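# Flip the black remote face-down on the mat

## Task

Turn the black remote over so its back faces up. Leave it lying on the mat with its battery cover still closed and its top end pointing away from the robot.

## Robot and tools

Robot: two arms, left_arm carrying a left hand and right_arm carrying a right hand. Each hand has five fingers. Their bases stand at about (-0.023, +0.365, 0) m for left_arm and (-0.011, -0.299, 0) m for right_arm. A camera stand sits behind them. Loose objects may get an occasional small push from outside.

Scene frame: the origin is at table-top height, midway between the two arms. +x points out over the table, +z points up, and +y points toward left_arm. Every position, orientation and offset uses these axes. Positions are in metres and orientations are quat_wxyz.

Hand point: this is a spot about 5 cm in front of the palm. Its +z axis runs along the straight fingers and its +y axis points out of the palm. On the right hand +x points away from the thumb; on the left hand +x points toward the thumb. Straight fingertips reach 6-7 cm beyond the point, and the finger line lies 6 cm behind it along -y. A bracket on the little-finger side of the wrist can strike things.

The row: each row holds 28 numbers, all in [-1, 1], and both arms are always included. The first 14 are left_arm: dx, dy, dz, rx, ry, rz, then little, ring, middle, index, thumb_bend, thumb_turn, force_limit, speed. The next 14 are right_arm in the same order.

The six pose numbers are offsets, not poses. They count from that arm's Hand target as it stood when the action or move began, along scene axes. A value of 1.0 means 0.6 m, or 180 degrees for rotation. rx, ry and rz together form one rotation vector, and the turn happens about the Hand target's position. All rows of one action count from the same start, so sending the same offset again moves the arm further. Six zeros re-request the current Hand target. The controller clips commanded orientation to within 40 degrees of the measured one.

The eight hand numbers are absolute targets, not offsets. For the fingers and thumb_bend, +1 is straight and -1 is curled. For thumb_turn, +1 puts the thumb beside the palm and -1 puts it opposite the fingers. force_limit runs from about 0 N at -1 to 10 N at +1 (15 N for the two thumb motors). speed runs from near zero at -1 up to full speed at +0.48 and above. No value means 'unchanged'. To keep a hand as it is, resend the eight hand numbers from the last row actually run for it. If none has run yet, send its hand_measured values plus hand_force_limit and hand_speed. A thumb turned in front of the palm lets the hand grip things roughly 3.5 to 6.5 cm thick. For a gentle grip, close with speed at -0.94 or lower. To loosen, send targets more open than hand_measured.

Tools:
execute_actions(actions, cameras): actions is a list of actions. Each action is a table of up to 15 rows, one row per 1/30 s step, and a short table repeats its last row. Each action lasts 0.5 s. Camera images come back only when actions is empty or cameras asks for them. cameras takes names, ["all"], or [].
move(target, speed, blend, blocking, cameras): steers the hand points in straight lines. target is one 28-number row or a list of up to 15 rows. Every row counts from the same Hand targets, not from the previous row. speed is in m/s, from 0.002 to 4.3, default 0.25, and turning is capped at twice that in rad/s. It can be one number or one per target. blend (m) rounds the corners of a list; the default 0 stops at each target. All paths end together and are cut off after 10 s. blocking=false returns after about 0.5 s while motion goes on. The result adds a 'move:' line with the ending (done, off_target, moving, held, fault) and any limits (paced = clipped, held = steps withheld). done means at rest within 10 mm and 2 degrees. Neither done nor off_target tells you whether the hand is touching something.
wait(seconds 0-10, cameras): lets time pass with the last commands held.
stop(cameras): brakes a running move.
zoom_image(camera, region): region is [x0, y0, x1, y1] in pixels of that camera's latest image, at most 504 x 504.
show_instructions(): shows the reference images.
finished_scene(scene): ends the scene and cannot be undone. The goal must hold with the robot not touching anything.

Cameras: cam_high, cam_low, cam_left_wrist, cam_right_wrist, each 896x504. Wrist views may lag while the arm moves.

Results: each arm reports end_effector_position, end_effector_quat_wxyz and Hand target, which is the base for that arm's next offsets. They also give joint positions, velocities and torques, motor temperatures, and some per-step positions (action calls only). For the hand motors, in row order, you get hand_measured, hand_stopped_by (moving, target, force, stalled, fault) and hand_load_n (fingertip newtons; positive means the finger is being pushed open). A load dropping to about 0 suggests the grip was lost.

Cautions: arms often settle 1-3 cm (up to 5 cm) short of the command, usually lower. This is not contact; resend the missing distance as an offset. Faster moves track worse and hit harder, and aiming further past a contact presses harder. Keep paths away from an arm's own base. Never let the arms or hands press on each other; closing one hand on the other's fingers counts as a press. Avoid drops, releasing moving objects, slams and hard pushes. Avoid excess finger force from twists or fast swings. Anything falling or being left off the table fails the task. Motors heat up when holding loads, stretching out or pushing into things. A MOTOR HOT line appears from 85 °C, and at 100 °C the arm goes limp for 30-60 s.

Each tool is called after "Request:" as a command line: name --argument value for each argument, lists and objects as JSON in quotes; but a table of rows of numbers goes row by row, as --pt "numbers of a row", without its own name.

Reference images:

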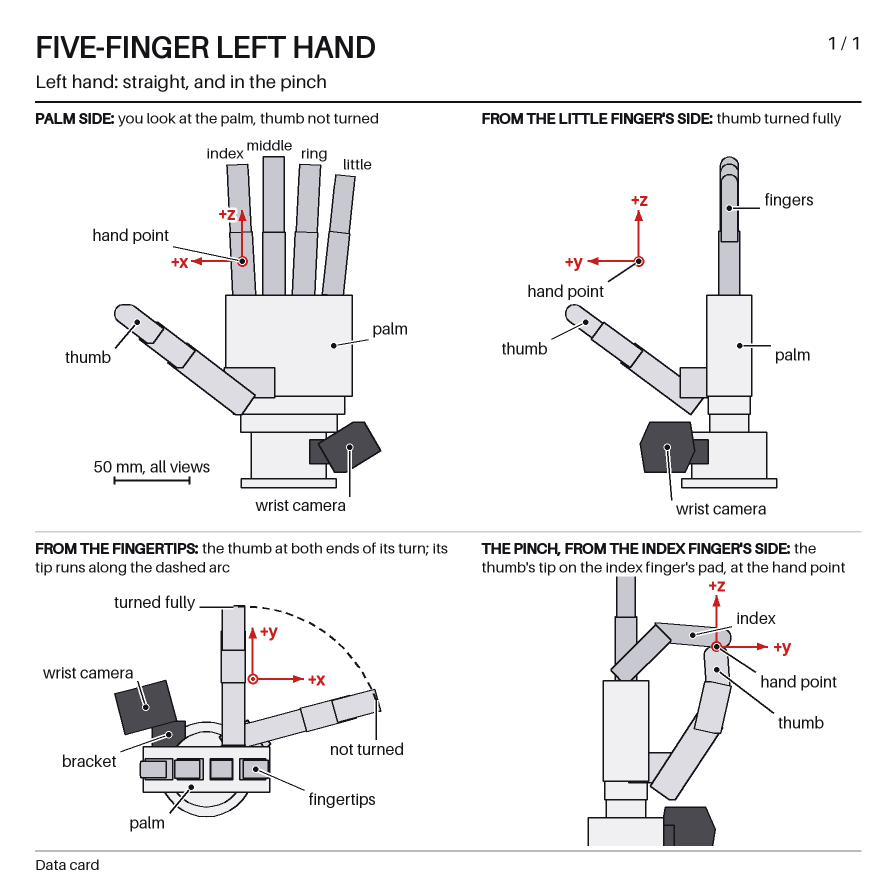

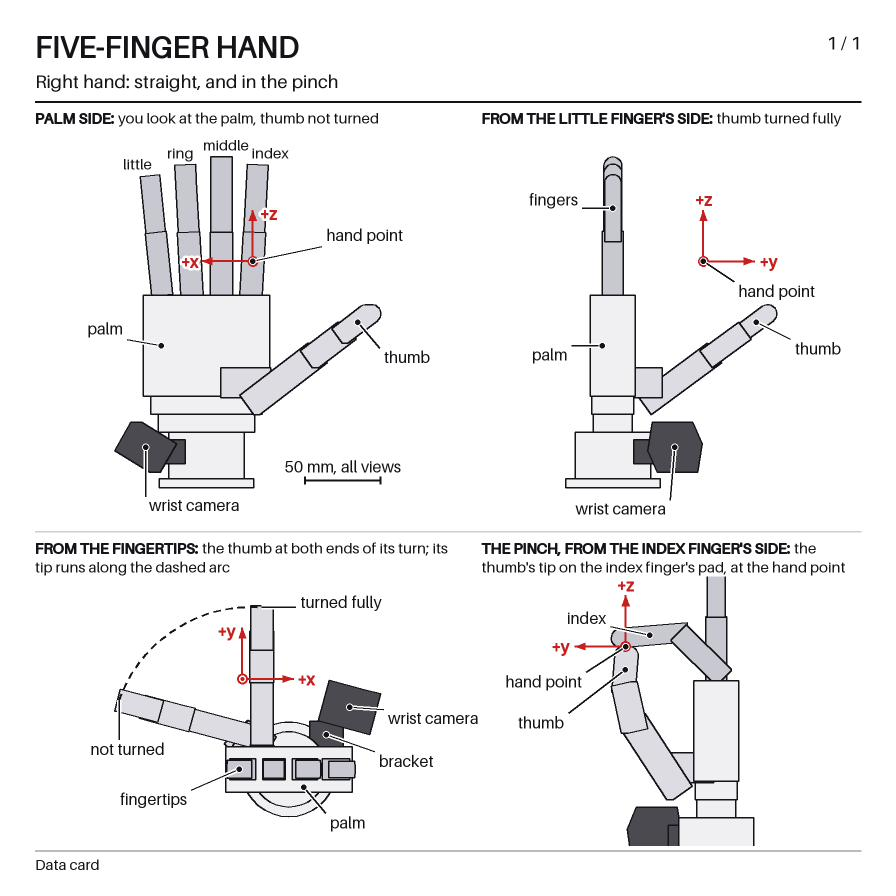

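## Session

Request:
execute_actions --actions '[]'

Scene clock: 0.00 s.
left_arm: end_effector_position=(+0.5798, -0.0907, +0.1476) hand_measured=(+1.000, +1.000, +1.000, +1.000, +1.000, +1.000) hand_load_n=(+0.0, +0.0, +0.0, +0.0, +0.0, +0.0) hand_stopped_by=(target, target, target, target, target, target) hand_force_limit=0.00 hand_speed=-0.80 end_effector_quat_wxyz=(+0.203, +0.534, +0.774, +0.274) | right_arm: end_effector_position=(+0.1601, -0.3125, +0.2424) hand_measured=(+1.000, +1.000, +1.000, +1.000, +1.000, +1.000) hand_load_n=(+0.0, +0.0, +0.0, +0.0, +0.0, +0.0) hand_stopped_by=(target, target, target, target, target, target) hand_force_limit=0.00 hand_speed=-0.80 end_effector_quat_wxyz=(-0.071, +0.747, -0.661, -0.002)
Joint positions: left_arm=[-0.877 2.23 2.076 -1.126 -0.641 2.002] | right_arm=[-0.247 0.902 1.012 -1.62 -0.128 -0.376]
Joint velocities: within noise
Joint torques (N m): no reading
Motor temperatures (°C): left_arm=[27 25 28 30 24 27] | right_arm=[28 27 27 25 25 25]
Heat: left arm: hottest wrist pitch 30 °C; right arm: hottest waist 28 °C.
Hand target: left_arm +0.5841, -0.0957, +0.1657; +0.220, +0.528, +0.775, +0.269 | right_arm +0.1648, -0.3138, +0.2490; -0.075, +0.747, -0.661, +0.007

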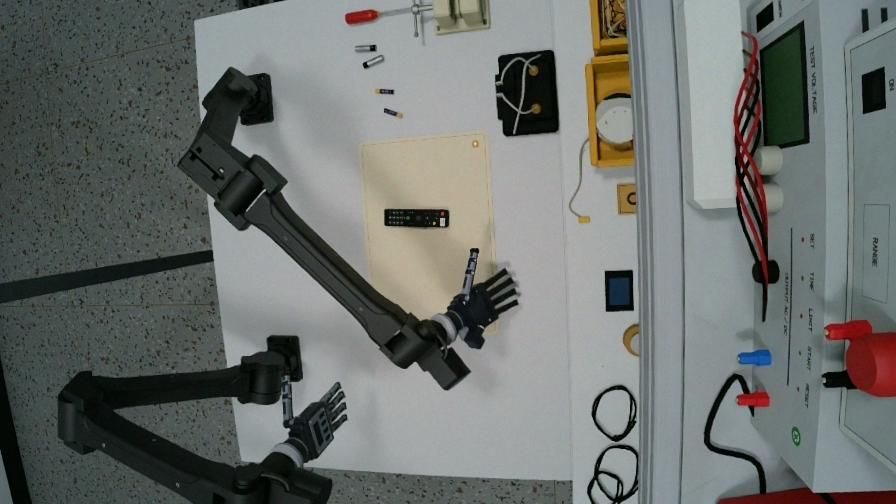

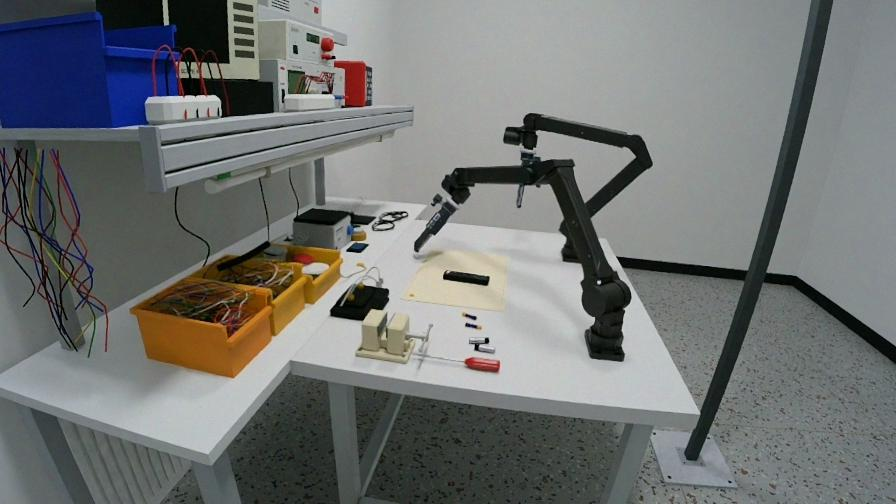

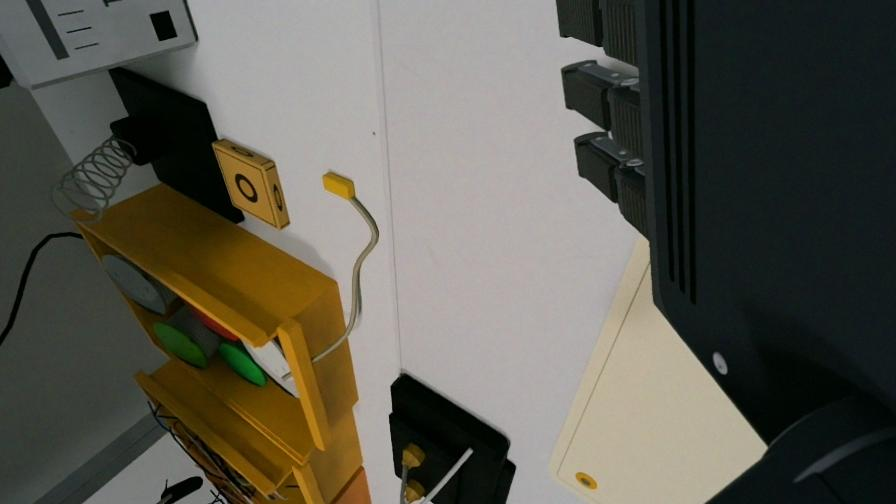

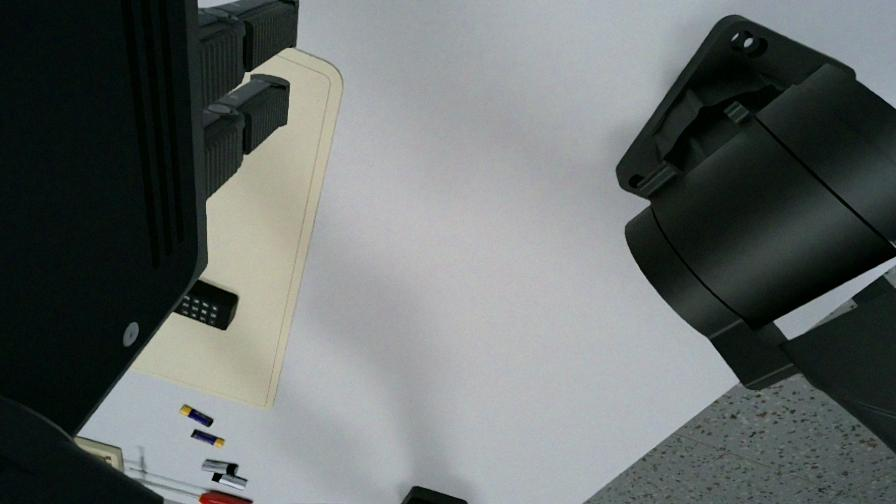

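Request:
zoom_image --camera "cam_high" --region '[340, 120, 520, 340]'

Request:
zoom_image --camera "cam_low" --region '[390, 230, 530, 330]'

Scaled by 2.291 from the camera's 896x504 image, which has a finer 1280x720 frame.

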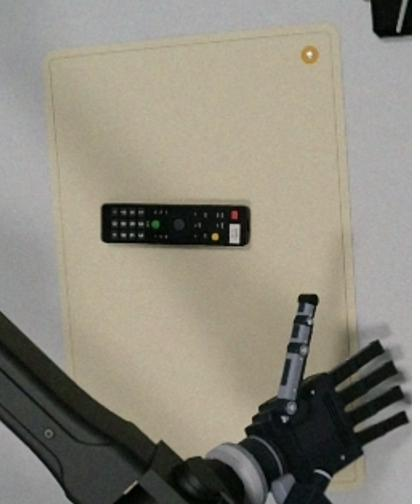

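Scaled by 3.600 from the camera's 896x504 image, which has a finer 1280x720 frame.

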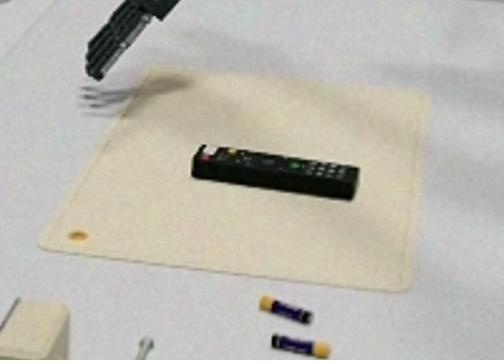

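Request:
move --target '[-0.473,0.793,0.307,0,0,0.25,1,1,1,1,1,1,0,-0.8, 0,0,0.1,0,0,0,-1,-1,0.1,0.1,1,-1,0,0]' --speed 0.3 --cameras '["cam_high","cam_low","cam_right_wrist"]'

Scene clock: 507.80 s.
left_arm: end_effector_position=(+0.3022, +0.3762, +0.3471) hand_measured=(+1.000, +1.000, +1.000, +1.000, +1.000, +1.000) hand_load_n=(+0.0, +0.0, +0.0, +0.0, -0.5, +0.0) hand_stopped_by=(target, target, target, target, target, target) hand_force_limit=0.00 hand_speed=-0.80 end_effector_quat_wxyz=(+0.102, +0.193, +0.918, +0.332) | right_arm: end_effector_position=(+0.1611, -0.3133, +0.2890) hand_measured=(-1.000, -1.000, +0.100, +0.100, +1.000, -1.000) hand_load_n=(+0.0, +0.0, +0.0, +0.0, +0.0, +0.0) hand_stopped_by=(target, target, target, target, target, target) hand_force_limit=0.00 hand_speed=0.00 end_effector_quat_wxyz=(-0.088, +0.746, -0.659, +0.036)
Joint positions: left_arm=[-0.516 1.165 1.233 -1.646 -0.708 1.47] | right_arm=[-0.247 0.869 1.129 -1.686 -0.125 -0.375]
Joint torques (N m): left_arm=[0.73 -6.48 7.35 -0.51 -0.65 -0.02] | right_arm=[0.21 -3.02 11.67 0.44 0.04 0.09]
Motor temperatures (°C): left_arm=[27 38 37 29 25 27] | right_arm=[28 26 34 25 25 24]
Heat: left arm: hottest shoulder 38 °C; right arm: hottest elbow 34 °C.
Hand target: left_arm +0.3002, +0.3802, +0.3499; +0.100, +0.191, +0.918, +0.333 | right_arm +0.1648, -0.3138, +0.3089; -0.075, +0.747, -0.661, +0.007
Off the commanded pose: left_arm 0.005 m, 0 deg | right_arm 0.020 m, 4 deg.
joint sent to its limit (right arm) — joint 4 (wrist pitch), lower limit. The joint targets are off in orientation, not in position.
move: off_target (right_arm)
camera_calibration:
cam_right_wrist: T_world_to_cam=[[-0.911916, -0.352789, -0.209639, 0.0964969], [-0.406886, 0.71079, 0.573778, 0.113384], [-0.0534137, 0.608537, -0.791726, 0.537042], [0, 0, 0, 1]] pos_world=[0.162817, -0.373359, 0.380362]
Images, in order (width x height): cam_high 896x504, cam_low 896x504, cam_right_wrist 896x504.

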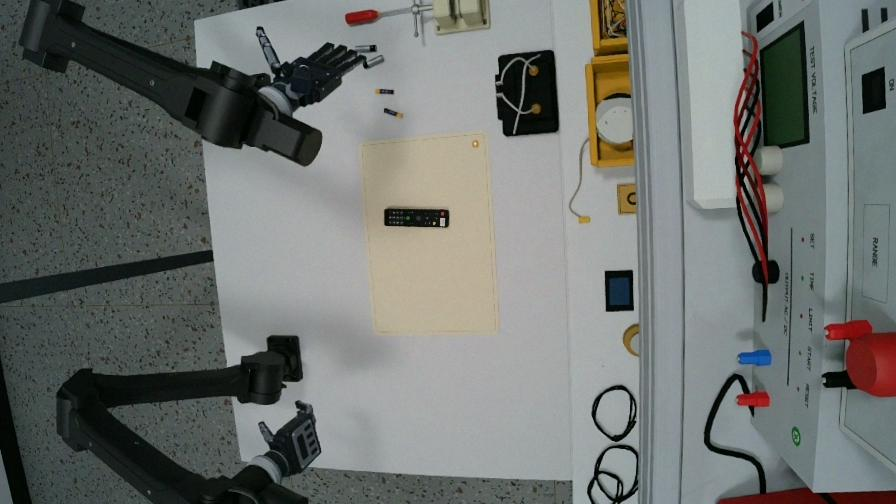

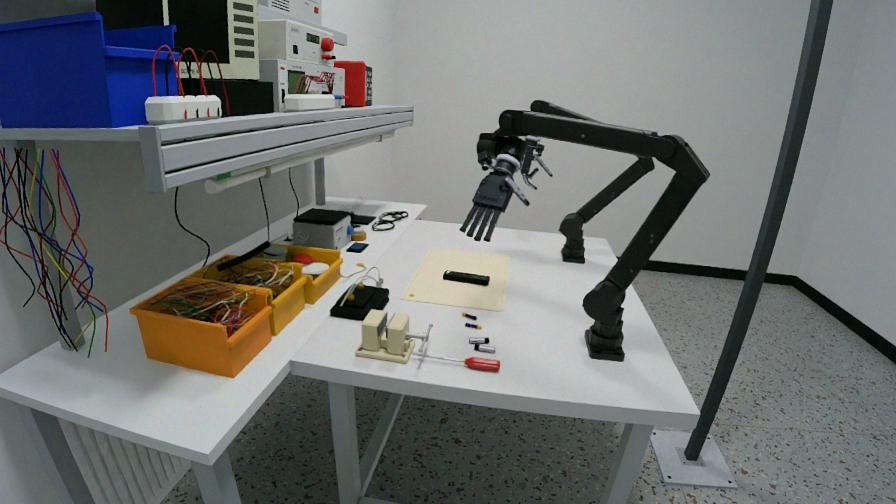

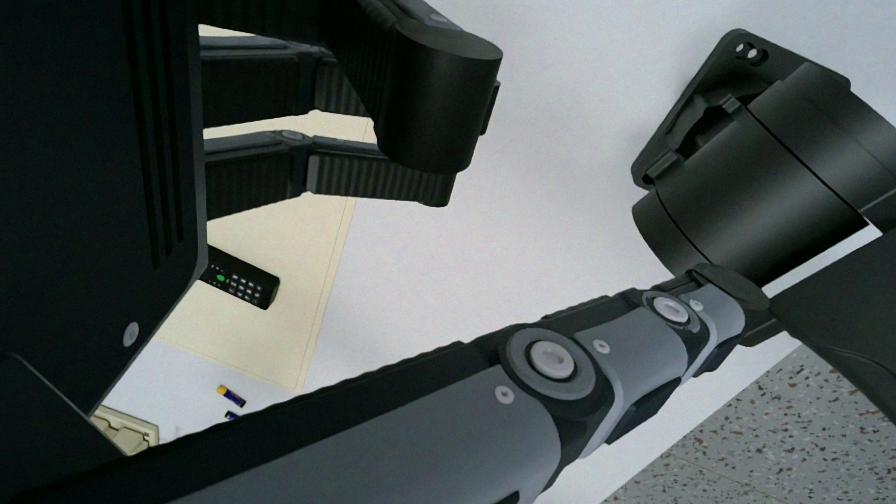

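Request:
move --target '[0,0,0,0,0,0,1,1,1,1,1,1,0,-0.8, 0.2253,0.4397,-0.0982,0.1524,-0.1735,0.4317,-1,-1,0.1,0.1,1,-1,0,0]' --speed 0.3 --cameras '["cam_high","cam_low","cam_right_wrist"]'

Scene clock: 529.50 s.
left_arm: end_effector_position=(+0.3022, +0.3762, +0.3471) hand_measured=(+1.000, +1.000, +1.000, +1.000, +1.000, +1.000) hand_load_n=(+0.0, +0.0, +0.0, +0.0, +0.0, +0.0) hand_stopped_by=(target, target, target, target, target, target) hand_force_limit=0.00 hand_speed=-0.80 end_effector_quat_wxyz=(+0.102, +0.193, +0.918, +0.332) | right_arm: end_effector_position=(+0.2843, -0.0600, +0.2354) hand_measured=(-1.000, -1.000, +0.100, +0.100, +1.000, -1.000) hand_load_n=(+0.0, +0.0, +0.0, +0.0, -0.5, +0.0) hand_stopped_by=(target, target, target, target, target, target) hand_force_limit=0.00 hand_speed=0.00 end_effector_quat_wxyz=(-0.375, +0.927, -0.016, -0.017)
Joint positions: left_arm=[-0.516 1.165 1.233 -1.646 -0.708 1.47] | right_arm=[0.43 1.224 1.159 -1.155 -0.699 -0.99]
Joint torques (N m): left_arm=[0.67 -6.48 7.25 -0.55 -0.66 -0.02] | right_arm=[1.08 -5.77 12.37 1.52 -0.53 -0.11]
Heat: left arm: hottest elbow 36 °C; right arm: hottest elbow 34 °C.
Hand target: left_arm +0.3002, +0.3802, +0.3499; +0.100, +0.191, +0.918, +0.333 | right_arm +0.2999, -0.0500, +0.2500; -0.383, +0.924, +0.000, +0.000
Off the commanded pose: left_arm 0.005 m, 0 deg | right_arm 0.024 m, 3 deg.
move: off_target (right_arm)
camera_calibration:
cam_right_wrist: T_world_to_cam=[[0.201464, -0.68627, -0.698888, 0.0655808], [-0.788734, -0.536738, 0.299684, 0.112517], [-0.580784, 0.490862, -0.649419, 0.456504], [0, 0, 0, 1]] pos_world=[0.340664, -0.118682, 0.308576]
Images, in order (width x height): cam_high 896x504, cam_low 896x504, cam_right_wrist 896x504.

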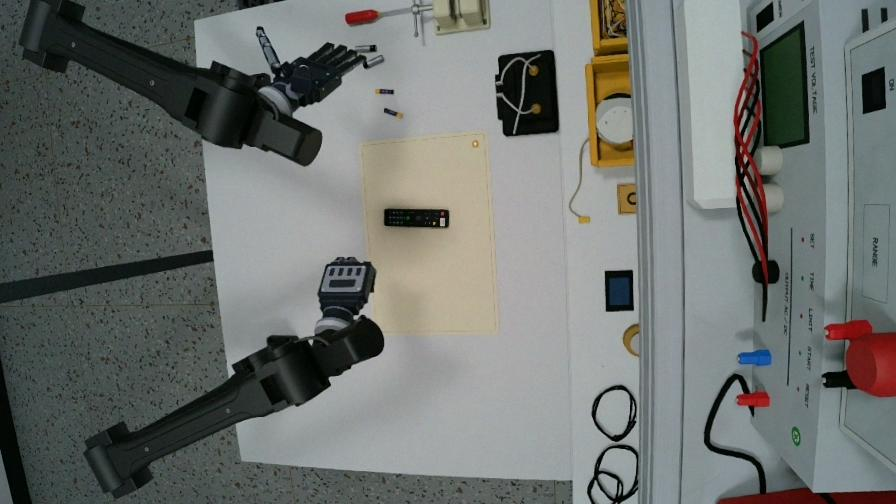

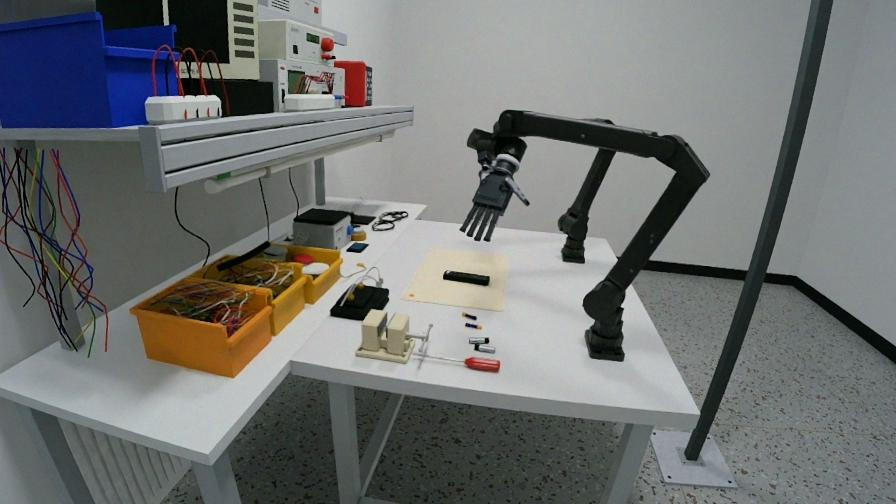

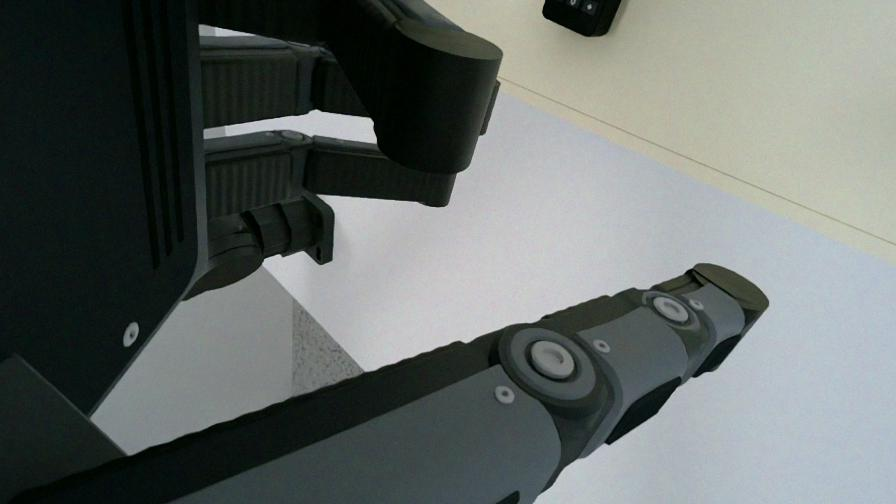

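Request:
move --pt "0 0 0 0 0 0 1 1 1 1 1 1 0 -0.8 0.08 -0.06 0 0 0 -0.5 -1 -1 0.1 0.1 1 -1 0 0" --pt "0 0 0 0 0 0 1 1 1 1 1 1 0 -0.8 0.1 -0.083 -0.05 0 0 -0.98 -1 -1 0.1 0.1 1 -1 0 0" --speed 0.35 --blend 0.05 --cameras '["cam_high","cam_low","cam_right_wrist"]'

Scene clock: 548.40 s.
left_arm: end_effector_position=(+0.3022, +0.3762, +0.3471) hand_measured=(+1.000, +1.000, +1.000, +1.000, +1.000, +1.000) hand_load_n=(+0.0, +0.0, +0.0, +0.0, +0.0, +0.0) hand_stopped_by=(target, target, target, target, target, target) hand_force_limit=0.00 hand_speed=-0.80 end_effector_quat_wxyz=(+0.102, +0.193, +0.918, +0.332) | right_arm: end_effector_position=(+0.3479, -0.1061, +0.2090) hand_measured=(-1.000, -1.000, +0.100, +0.100, +1.000, -1.000) hand_load_n=(-0.5, +0.0, +0.0, +0.0, +0.0, +0.0) hand_stopped_by=(target, target, target, target, target, target) hand_force_limit=0.00 hand_speed=0.00 end_effector_quat_wxyz=(+0.072, -0.120, +0.943, -0.303)
Joint positions: left_arm=[-0.516 1.165 1.233 -1.646 -0.708 1.47] | right_arm=[0.699 1.4 1.284 -1.686 0.595 2.074]
Joint torques (N m): left_arm=[0.67 -6.53 7.25 -0.53 -0.66 -0.01] | right_arm=[0.09 -7.71 11.18 -0.28 0.39 0.05]
Motor temperatures (°C): left_arm=[27 33 35 29 25 27] | right_arm=[28 27 36 25 25 24]
Heat: left arm: hottest elbow 35 °C; right arm: hottest elbow 36 °C.
Hand target: left_arm +0.3002, +0.3802, +0.3499; +0.100, +0.191, +0.918, +0.333 | right_arm +0.3600, -0.0997, +0.2201; +0.012, -0.029, +0.923, -0.383
Off the commanded pose: left_arm 0.005 m, 0 deg | right_arm 0.018 m, 16 deg.
joint sent to its limit (right arm) — joint 4 (wrist pitch), lower limit; joint 6 (wrist roll), upper limit. The joint targets are off in orientation, not in position.
move: off_target (right_arm)
camera_calibration:
cam_right_wrist: T_world_to_cam=[[-0.407549, 0.686237, -0.60248, 0.340008], [0.602883, 0.697733, 0.386911, -0.225621], [0.685884, -0.20554, -0.698081, -0.00544802], [0, 0, 0, 1]] pos_world=[0.27833, -0.0770231, 0.28834]
Images, in order (width x height): cam_high 896x504, cam_low 896x504, cam_right_wrist 896x504.

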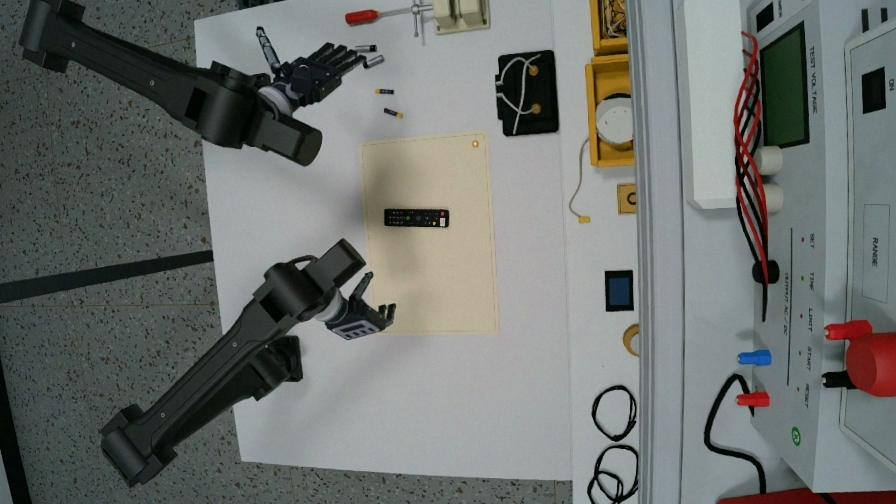

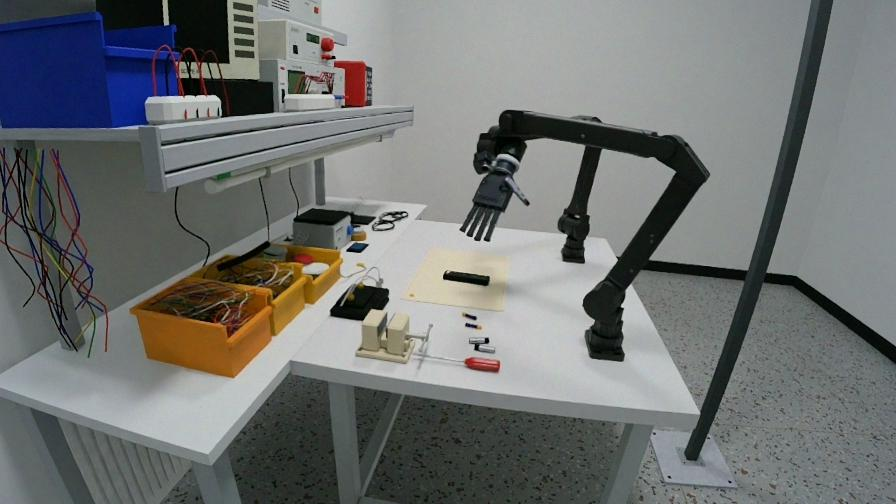

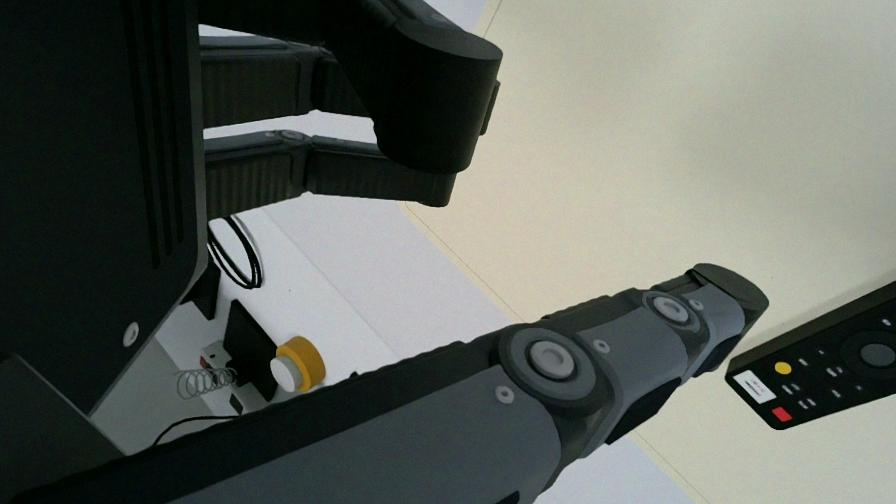

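Request:
move --target '[0,0,0,0,0,0,1,1,1,1,1,1,0,-0.8, 0.033,-0.05,-0.2,0,0,0,-1,-1,0.1,0.1,1,-1,0,0]' --speed 0.25 --cameras '["cam_high","cam_low"]'

Scene clock: 564.30 s.
left_arm: end_effector_position=(+0.3022, +0.3762, +0.3471) hand_measured=(+1.000, +1.000, +1.000, +1.000, +1.000, +1.000) hand_load_n=(+0.0, +0.0, +0.0, +0.0, +0.0, +0.0) hand_stopped_by=(target, target, target, target, target, target) hand_force_limit=0.00 hand_speed=-0.80 end_effector_quat_wxyz=(+0.102, +0.193, +0.918, +0.332) | right_arm: end_effector_position=(+0.3767, -0.1277, +0.1060) hand_measured=(-1.000, -1.000, +0.100, +0.100, +1.000, -1.000) hand_load_n=(+0.0, +0.0, +0.0, +0.0, +0.0, +0.0) hand_stopped_by=(target, target, target, target, target, target) hand_force_limit=0.00 hand_speed=0.00 end_effector_quat_wxyz=(+0.012, -0.102, +0.935, -0.340)
Joint positions: left_arm=[-0.516 1.165 1.233 -1.646 -0.708 1.47] | right_arm=[0.621 1.594 1.21 -1.544 0.61 2.075]
Joint torques (N m): left_arm=[0.73 -6.48 7.3 -0.51 -0.66 -0.02] | right_arm=[-0.32 -9.64 6.61 0.01 0.55 0.08]
Heat: left arm: hottest elbow 35 °C; right arm: hottest elbow 35 °C.
Hand target: left_arm +0.3002, +0.3802, +0.3499; +0.100, +0.191, +0.918, +0.333 | right_arm +0.3798, -0.1298, +0.0999; +0.012, -0.029, +0.923, -0.383
Off the commanded pose: left_arm 0.005 m, 0 deg | right_arm 0.007 m, 10 deg.
joint sent to its limit (right arm) — joint 6 (wrist roll), upper limit. The joint targets are off in orientation, not in position.
move: off_target (right_arm)
Images, in order (width x height): cam_high 896x504, cam_low 896x504.

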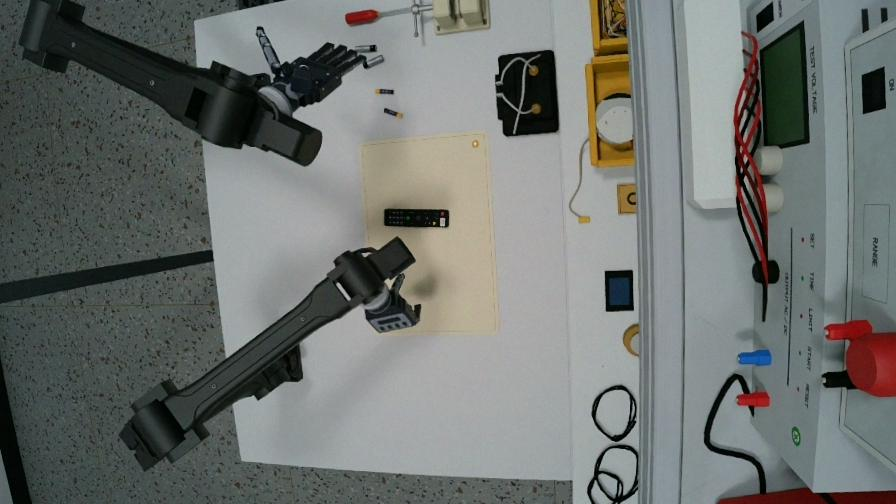

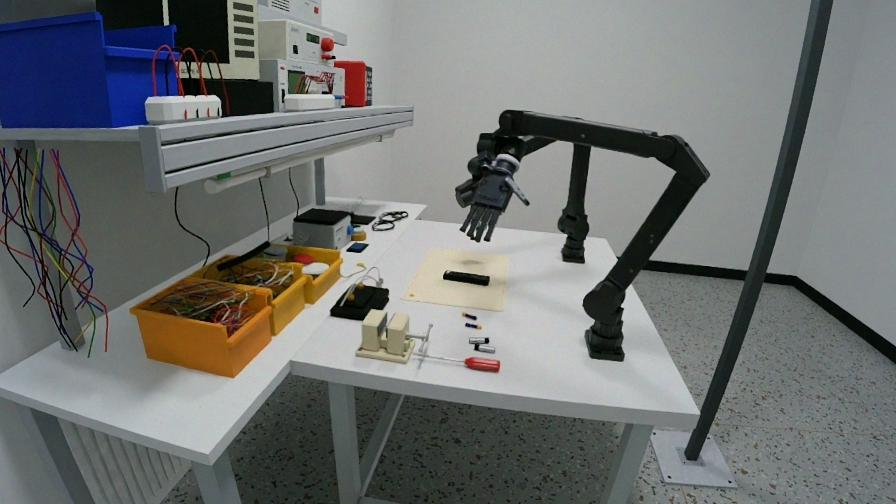

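Request:
move --pt "0 0 0 0 0 0 1 1 1 1 1 1 0 -0.8 -0.08 0.1 0.2 0 0 0.5 -1 -1 0.1 0.1 1 -1 0 0" --pt "0 0 0 0 0 0 1 1 1 1 1 1 0 -0.8 -0.112 0.338 0.025 -0.1279 -0.004 0.9716 -1 -1 0.1 0.1 1 -1 0 0" --speed 0.4 --blend 0.05 --cameras '["cam_high","cam_low","cam_right_wrist"]'

Scene clock: 609.53 s.
left_arm: end_effector_position=(+0.3022, +0.3762, +0.3471) hand_measured=(+1.000, +1.000, +1.000, +1.000, +1.000, +1.000) hand_load_n=(+0.0, +0.0, +0.0, +0.0, +0.0, +0.0) hand_stopped_by=(target, target, target, target, target, target) hand_force_limit=0.00 hand_speed=-0.80 end_effector_quat_wxyz=(+0.102, +0.193, +0.918, +0.332) | right_arm: end_effector_position=(+0.3013, +0.0589, +0.1033) hand_measured=(-1.000, -1.000, +0.100, +0.100, +1.000, -1.000) hand_load_n=(+0.0, +0.0, +0.0, +0.0, +0.0, +0.0) hand_stopped_by=(target, target, target, target, target, target) hand_force_limit=0.00 hand_speed=0.00 end_effector_quat_wxyz=(-0.374, +0.919, +0.039, +0.114)
Joint positions: left_arm=[-0.516 1.165 1.233 -1.646 -0.708 1.47] | right_arm=[0.742 1.361 0.892 -0.389 -0.412 -0.772]
Joint torques (N m): left_arm=[0.85 -6.53 7.25 -0.53 -0.65 -0.02] | right_arm=[0.44 -7.77 11.89 1.62 -0.24 -0.22]
Heat: left arm: hottest elbow 34 °C; right arm: hottest elbow 33 °C.
Hand target: left_arm +0.3002, +0.3802, +0.3499; +0.100, +0.191, +0.918, +0.333 | right_arm +0.3126, +0.0730, +0.1150; -0.380, +0.916, +0.050, +0.121
Off the commanded pose: left_arm 0.005 m, 0 deg | right_arm 0.021 m, 2 deg.
move: off_target (right_arm)
camera_calibration:
cam_right_wrist: T_world_to_cam=[[0.393147, -0.683217, -0.615346, -0.0151356], [-0.838867, -0.540537, 0.0642017, 0.268848], [-0.376481, 0.490953, -0.785638, 0.274686], [0, 0, 0, 1]] pos_world=[0.334892, 0.000123846, 0.189229]
Images, in order (width x height): cam_high 896x504, cam_low 896x504, cam_right_wrist 896x504.

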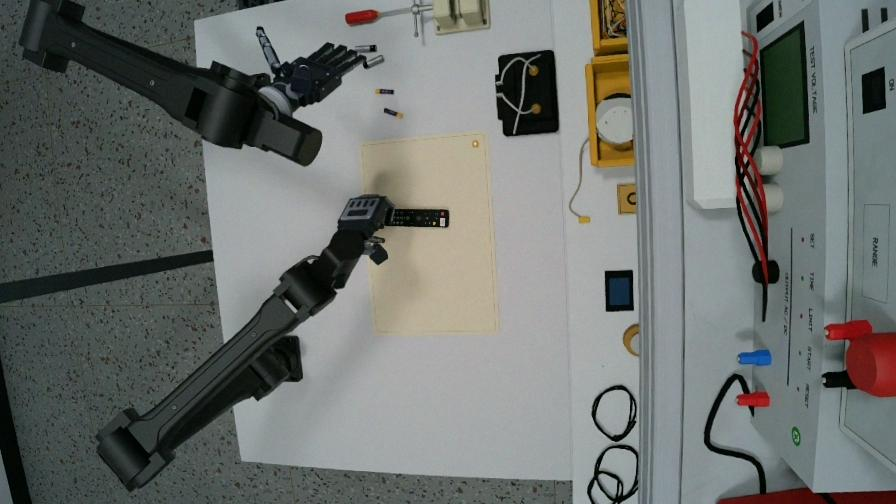

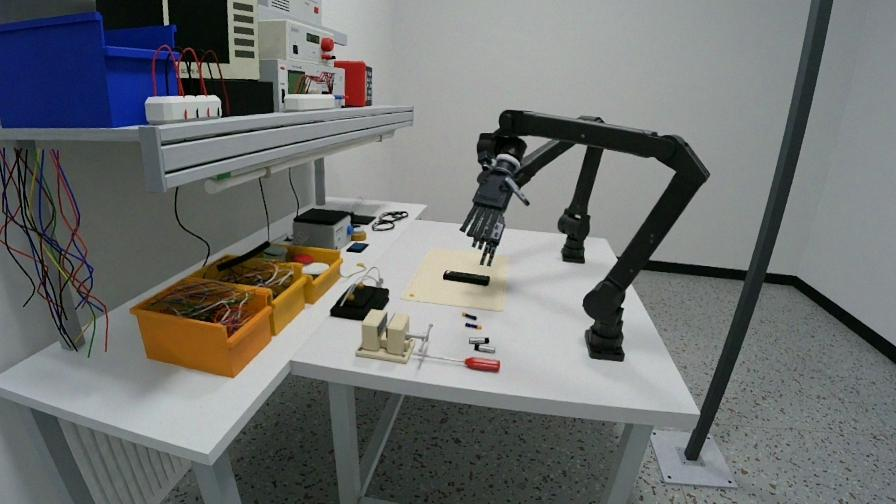

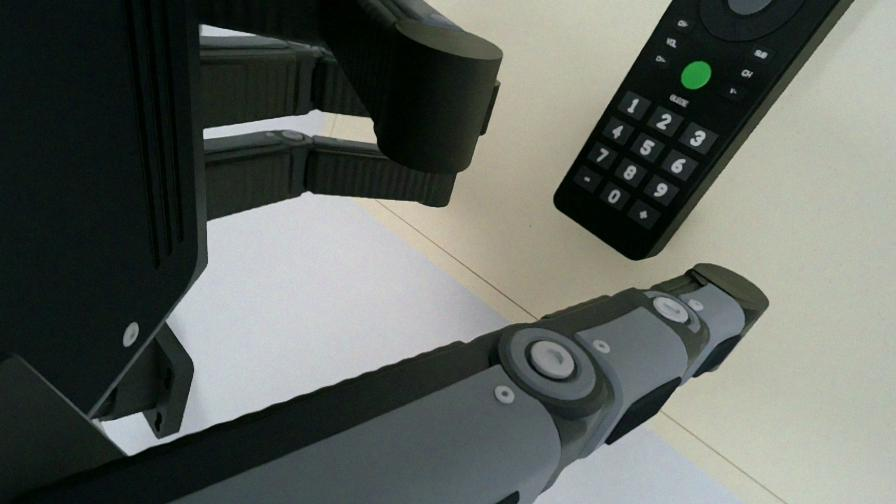

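Request:
move --target '[0,0,0,0,0,0,1,1,1,1,1,1,0,-0.8, 0.0083,0.0225,-0.0717,0,0,0,-1,-1,0.1,0.1,1,-1,0,0]' --speed 0.15 --cameras '["cam_high","cam_right_wrist"]'

Request:
zoom_image --camera "cam_high" --region '[320, 170, 480, 270]'

Scene clock: 625.40 s.
left_arm: end_effector_position=(+0.3022, +0.3762, +0.3471) hand_measured=(+1.000, +1.000, +1.000, +1.000, +1.000, +1.000) hand_load_n=(+0.0, +0.0, +0.0, +0.0, +0.0, +0.5) hand_stopped_by=(target, target, target, target, target, target) hand_force_limit=0.00 hand_speed=-0.80 end_effector_quat_wxyz=(+0.102, +0.193, +0.918, +0.332) | right_arm: end_effector_position=(+0.3131, +0.0762, +0.0712) hand_measured=(-1.000, -1.000, +0.100, +0.100, +1.000, -1.000) hand_load_n=(+0.0, +0.0, +0.0, +0.0, +0.0, +0.0) hand_stopped_by=(target, target, target, target, target, target) hand_force_limit=0.00 hand_speed=0.00 end_effector_quat_wxyz=(-0.375, +0.918, +0.045, +0.117)
Joint positions: left_arm=[-0.516 1.165 1.233 -1.646 -0.708 1.47] | right_arm=[0.755 1.458 0.892 -0.284 -0.405 -0.772]
Joint torques (N m): left_arm=[0.79 -6.48 7.24 -0.51 -0.66 -0.02] | right_arm=[0.85 -8.64 9.02 2.7 -0.1 -0.02]
Heat: left arm: hottest elbow 34 °C; right arm: hottest elbow 33 °C.
Hand target: left_arm +0.3002, +0.3802, +0.3499; +0.100, +0.191, +0.918, +0.333 | right_arm +0.3176, +0.0864, +0.0719; -0.380, +0.916, +0.050, +0.121
Off the commanded pose: left_arm 0.005 m, 0 deg | right_arm 0.011 m, 1 deg.
move: off_target (right_arm)
camera_calibration:
cam_right_wrist: T_world_to_cam=[[0.405013, -0.67886, -0.612466, -0.0319785], [-0.83472, -0.54789, 0.0552985, 0.290114], [-0.373104, 0.488841, -0.788561, 0.244694], [0, 0, 0, 1]] pos_world=[0.346412, 0.0176253, 0.157328]
Images, in order (width x height): cam_high 896x504, cam_right_wrist 896x504.

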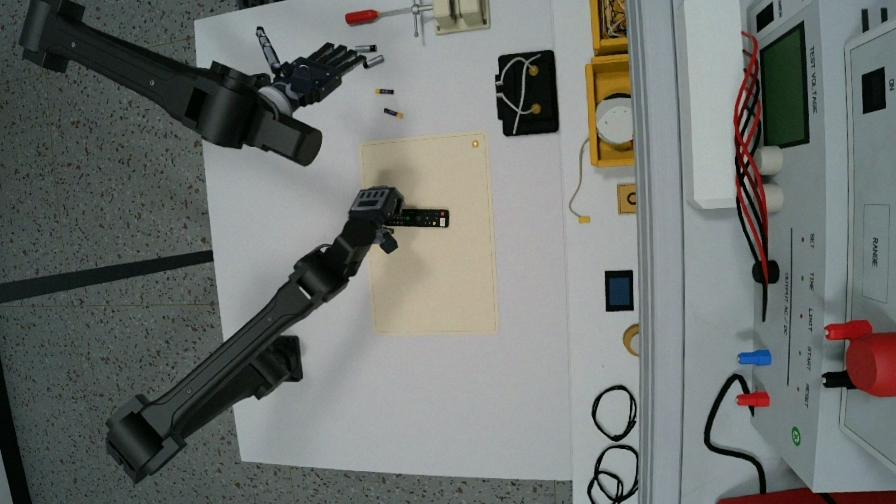

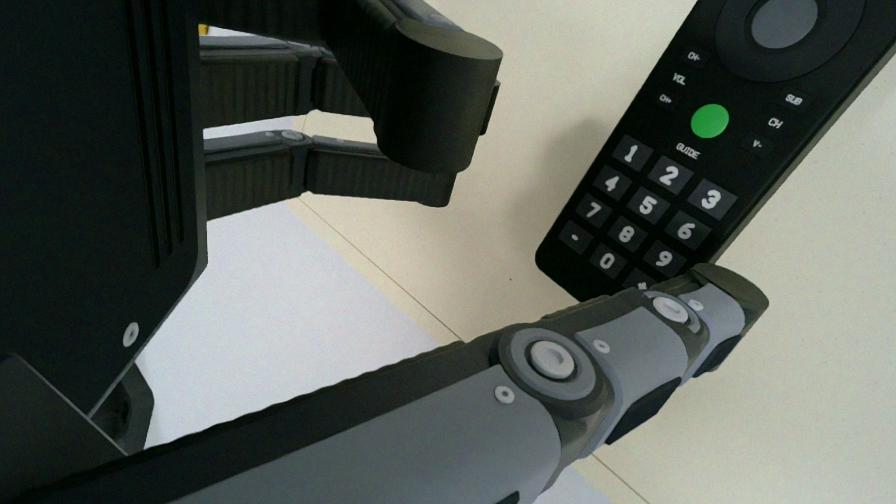

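Scaled by 3.150 from the camera's 896x504 image, which has a finer 1280x720 frame.

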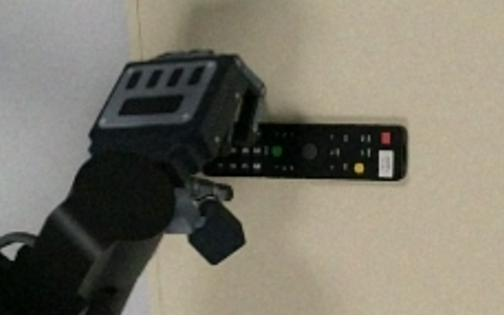

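Request:
move --target '[0,0,0,0,0,0,1,1,1,1,1,1,0,-0.8, -0.0118,-0.0057,-0.07,0,0,0,-1,-1,0.1,0.1,1,-1,0,0]' --speed 0.1 --cameras '["cam_low","cam_right_wrist"]'

Request:
zoom_image --camera "cam_low" --region '[400, 210, 560, 310]'

Scene clock: 645.07 s.
left_arm: end_effector_position=(+0.3022, +0.3762, +0.3471) hand_measured=(+1.000, +1.000, +1.000, +1.000, +1.000, +1.000) hand_load_n=(+0.0, +0.0, +0.0, +0.0, +0.0, +0.0) hand_stopped_by=(target, target, target, target, target, target) hand_force_limit=0.00 hand_speed=-0.80 end_effector_quat_wxyz=(+0.102, +0.193, +0.918, +0.332) | right_arm: end_effector_position=(+0.3144, +0.0799, +0.0389) hand_measured=(-1.000, -1.000, +0.100, +0.100, +1.000, -1.000) hand_load_n=(+0.0, +0.0, +0.0, +0.0, -0.5, +0.0) hand_stopped_by=(target, target, target, target, target, target) hand_force_limit=0.00 hand_speed=0.00 end_effector_quat_wxyz=(-0.382, +0.914, +0.049, +0.125)
Joint positions: left_arm=[-0.516 1.165 1.233 -1.646 -0.708 1.47] | right_arm=[0.76 1.515 0.842 -0.154 -0.401 -0.772]
Joint torques (N m): left_arm=[0.73 -6.36 7.25 -0.51 -0.65 -0.02] | right_arm=[0.79 -8.88 6.69 2.56 -0.1 -0.02]
Heat: left arm: hottest elbow 34 °C; right arm: hottest elbow 33 °C.
Hand target: left_arm +0.3002, +0.3802, +0.3499; +0.100, +0.191, +0.918, +0.333 | right_arm +0.3103, +0.0831, +0.0299; -0.380, +0.916, +0.050, +0.120
Off the commanded pose: left_arm 0.005 m, 0 deg | right_arm 0.010 m, 1 deg.
move: done
camera_calibration:
cam_right_wrist: T_world_to_cam=[[0.418504, -0.669095, -0.614138, -0.054683], [-0.834109, -0.550695, 0.0315712, 0.296052], [-0.359327, 0.499046, -0.788567, 0.212754], [0, 0, 0, 1]] pos_world=[0.346273, 0.020272, 0.124841]
Images, in order (width x height): cam_low 896x504, cam_right_wrist 896x504.

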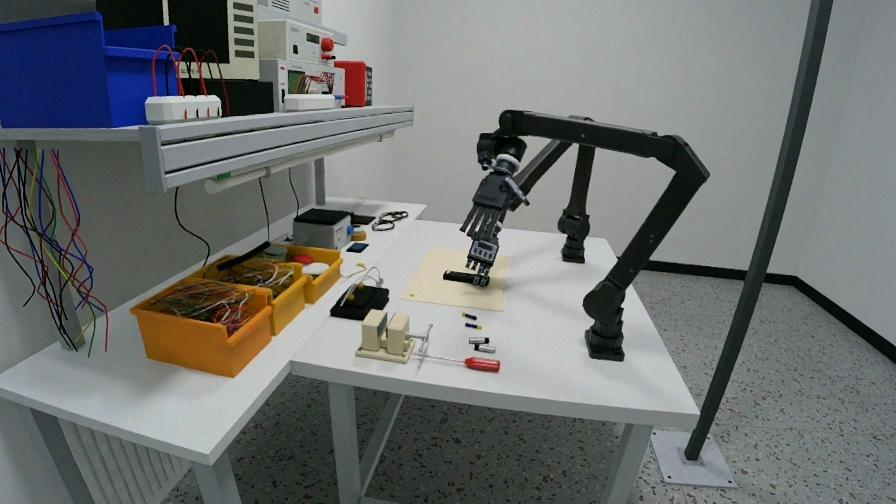

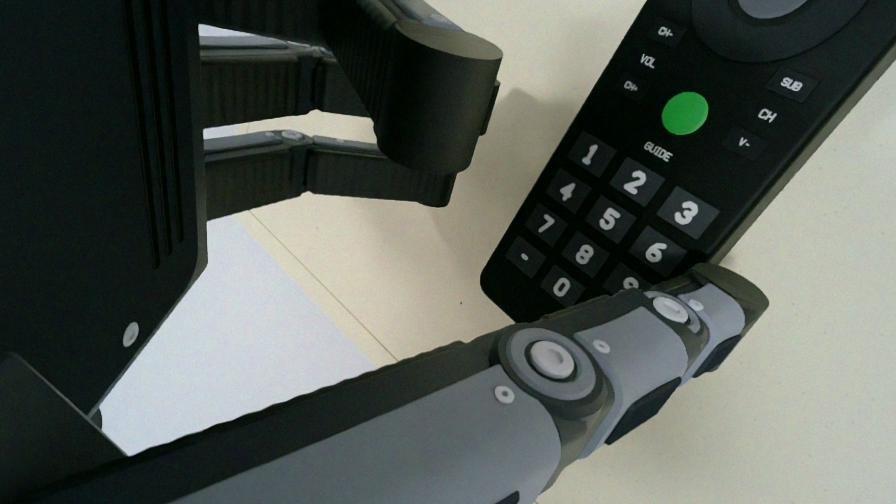

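Scaled by 3.150 from the camera's 896x504 image, which has a finer 1280x720 frame.

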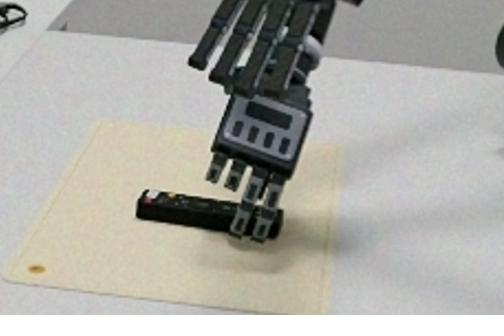

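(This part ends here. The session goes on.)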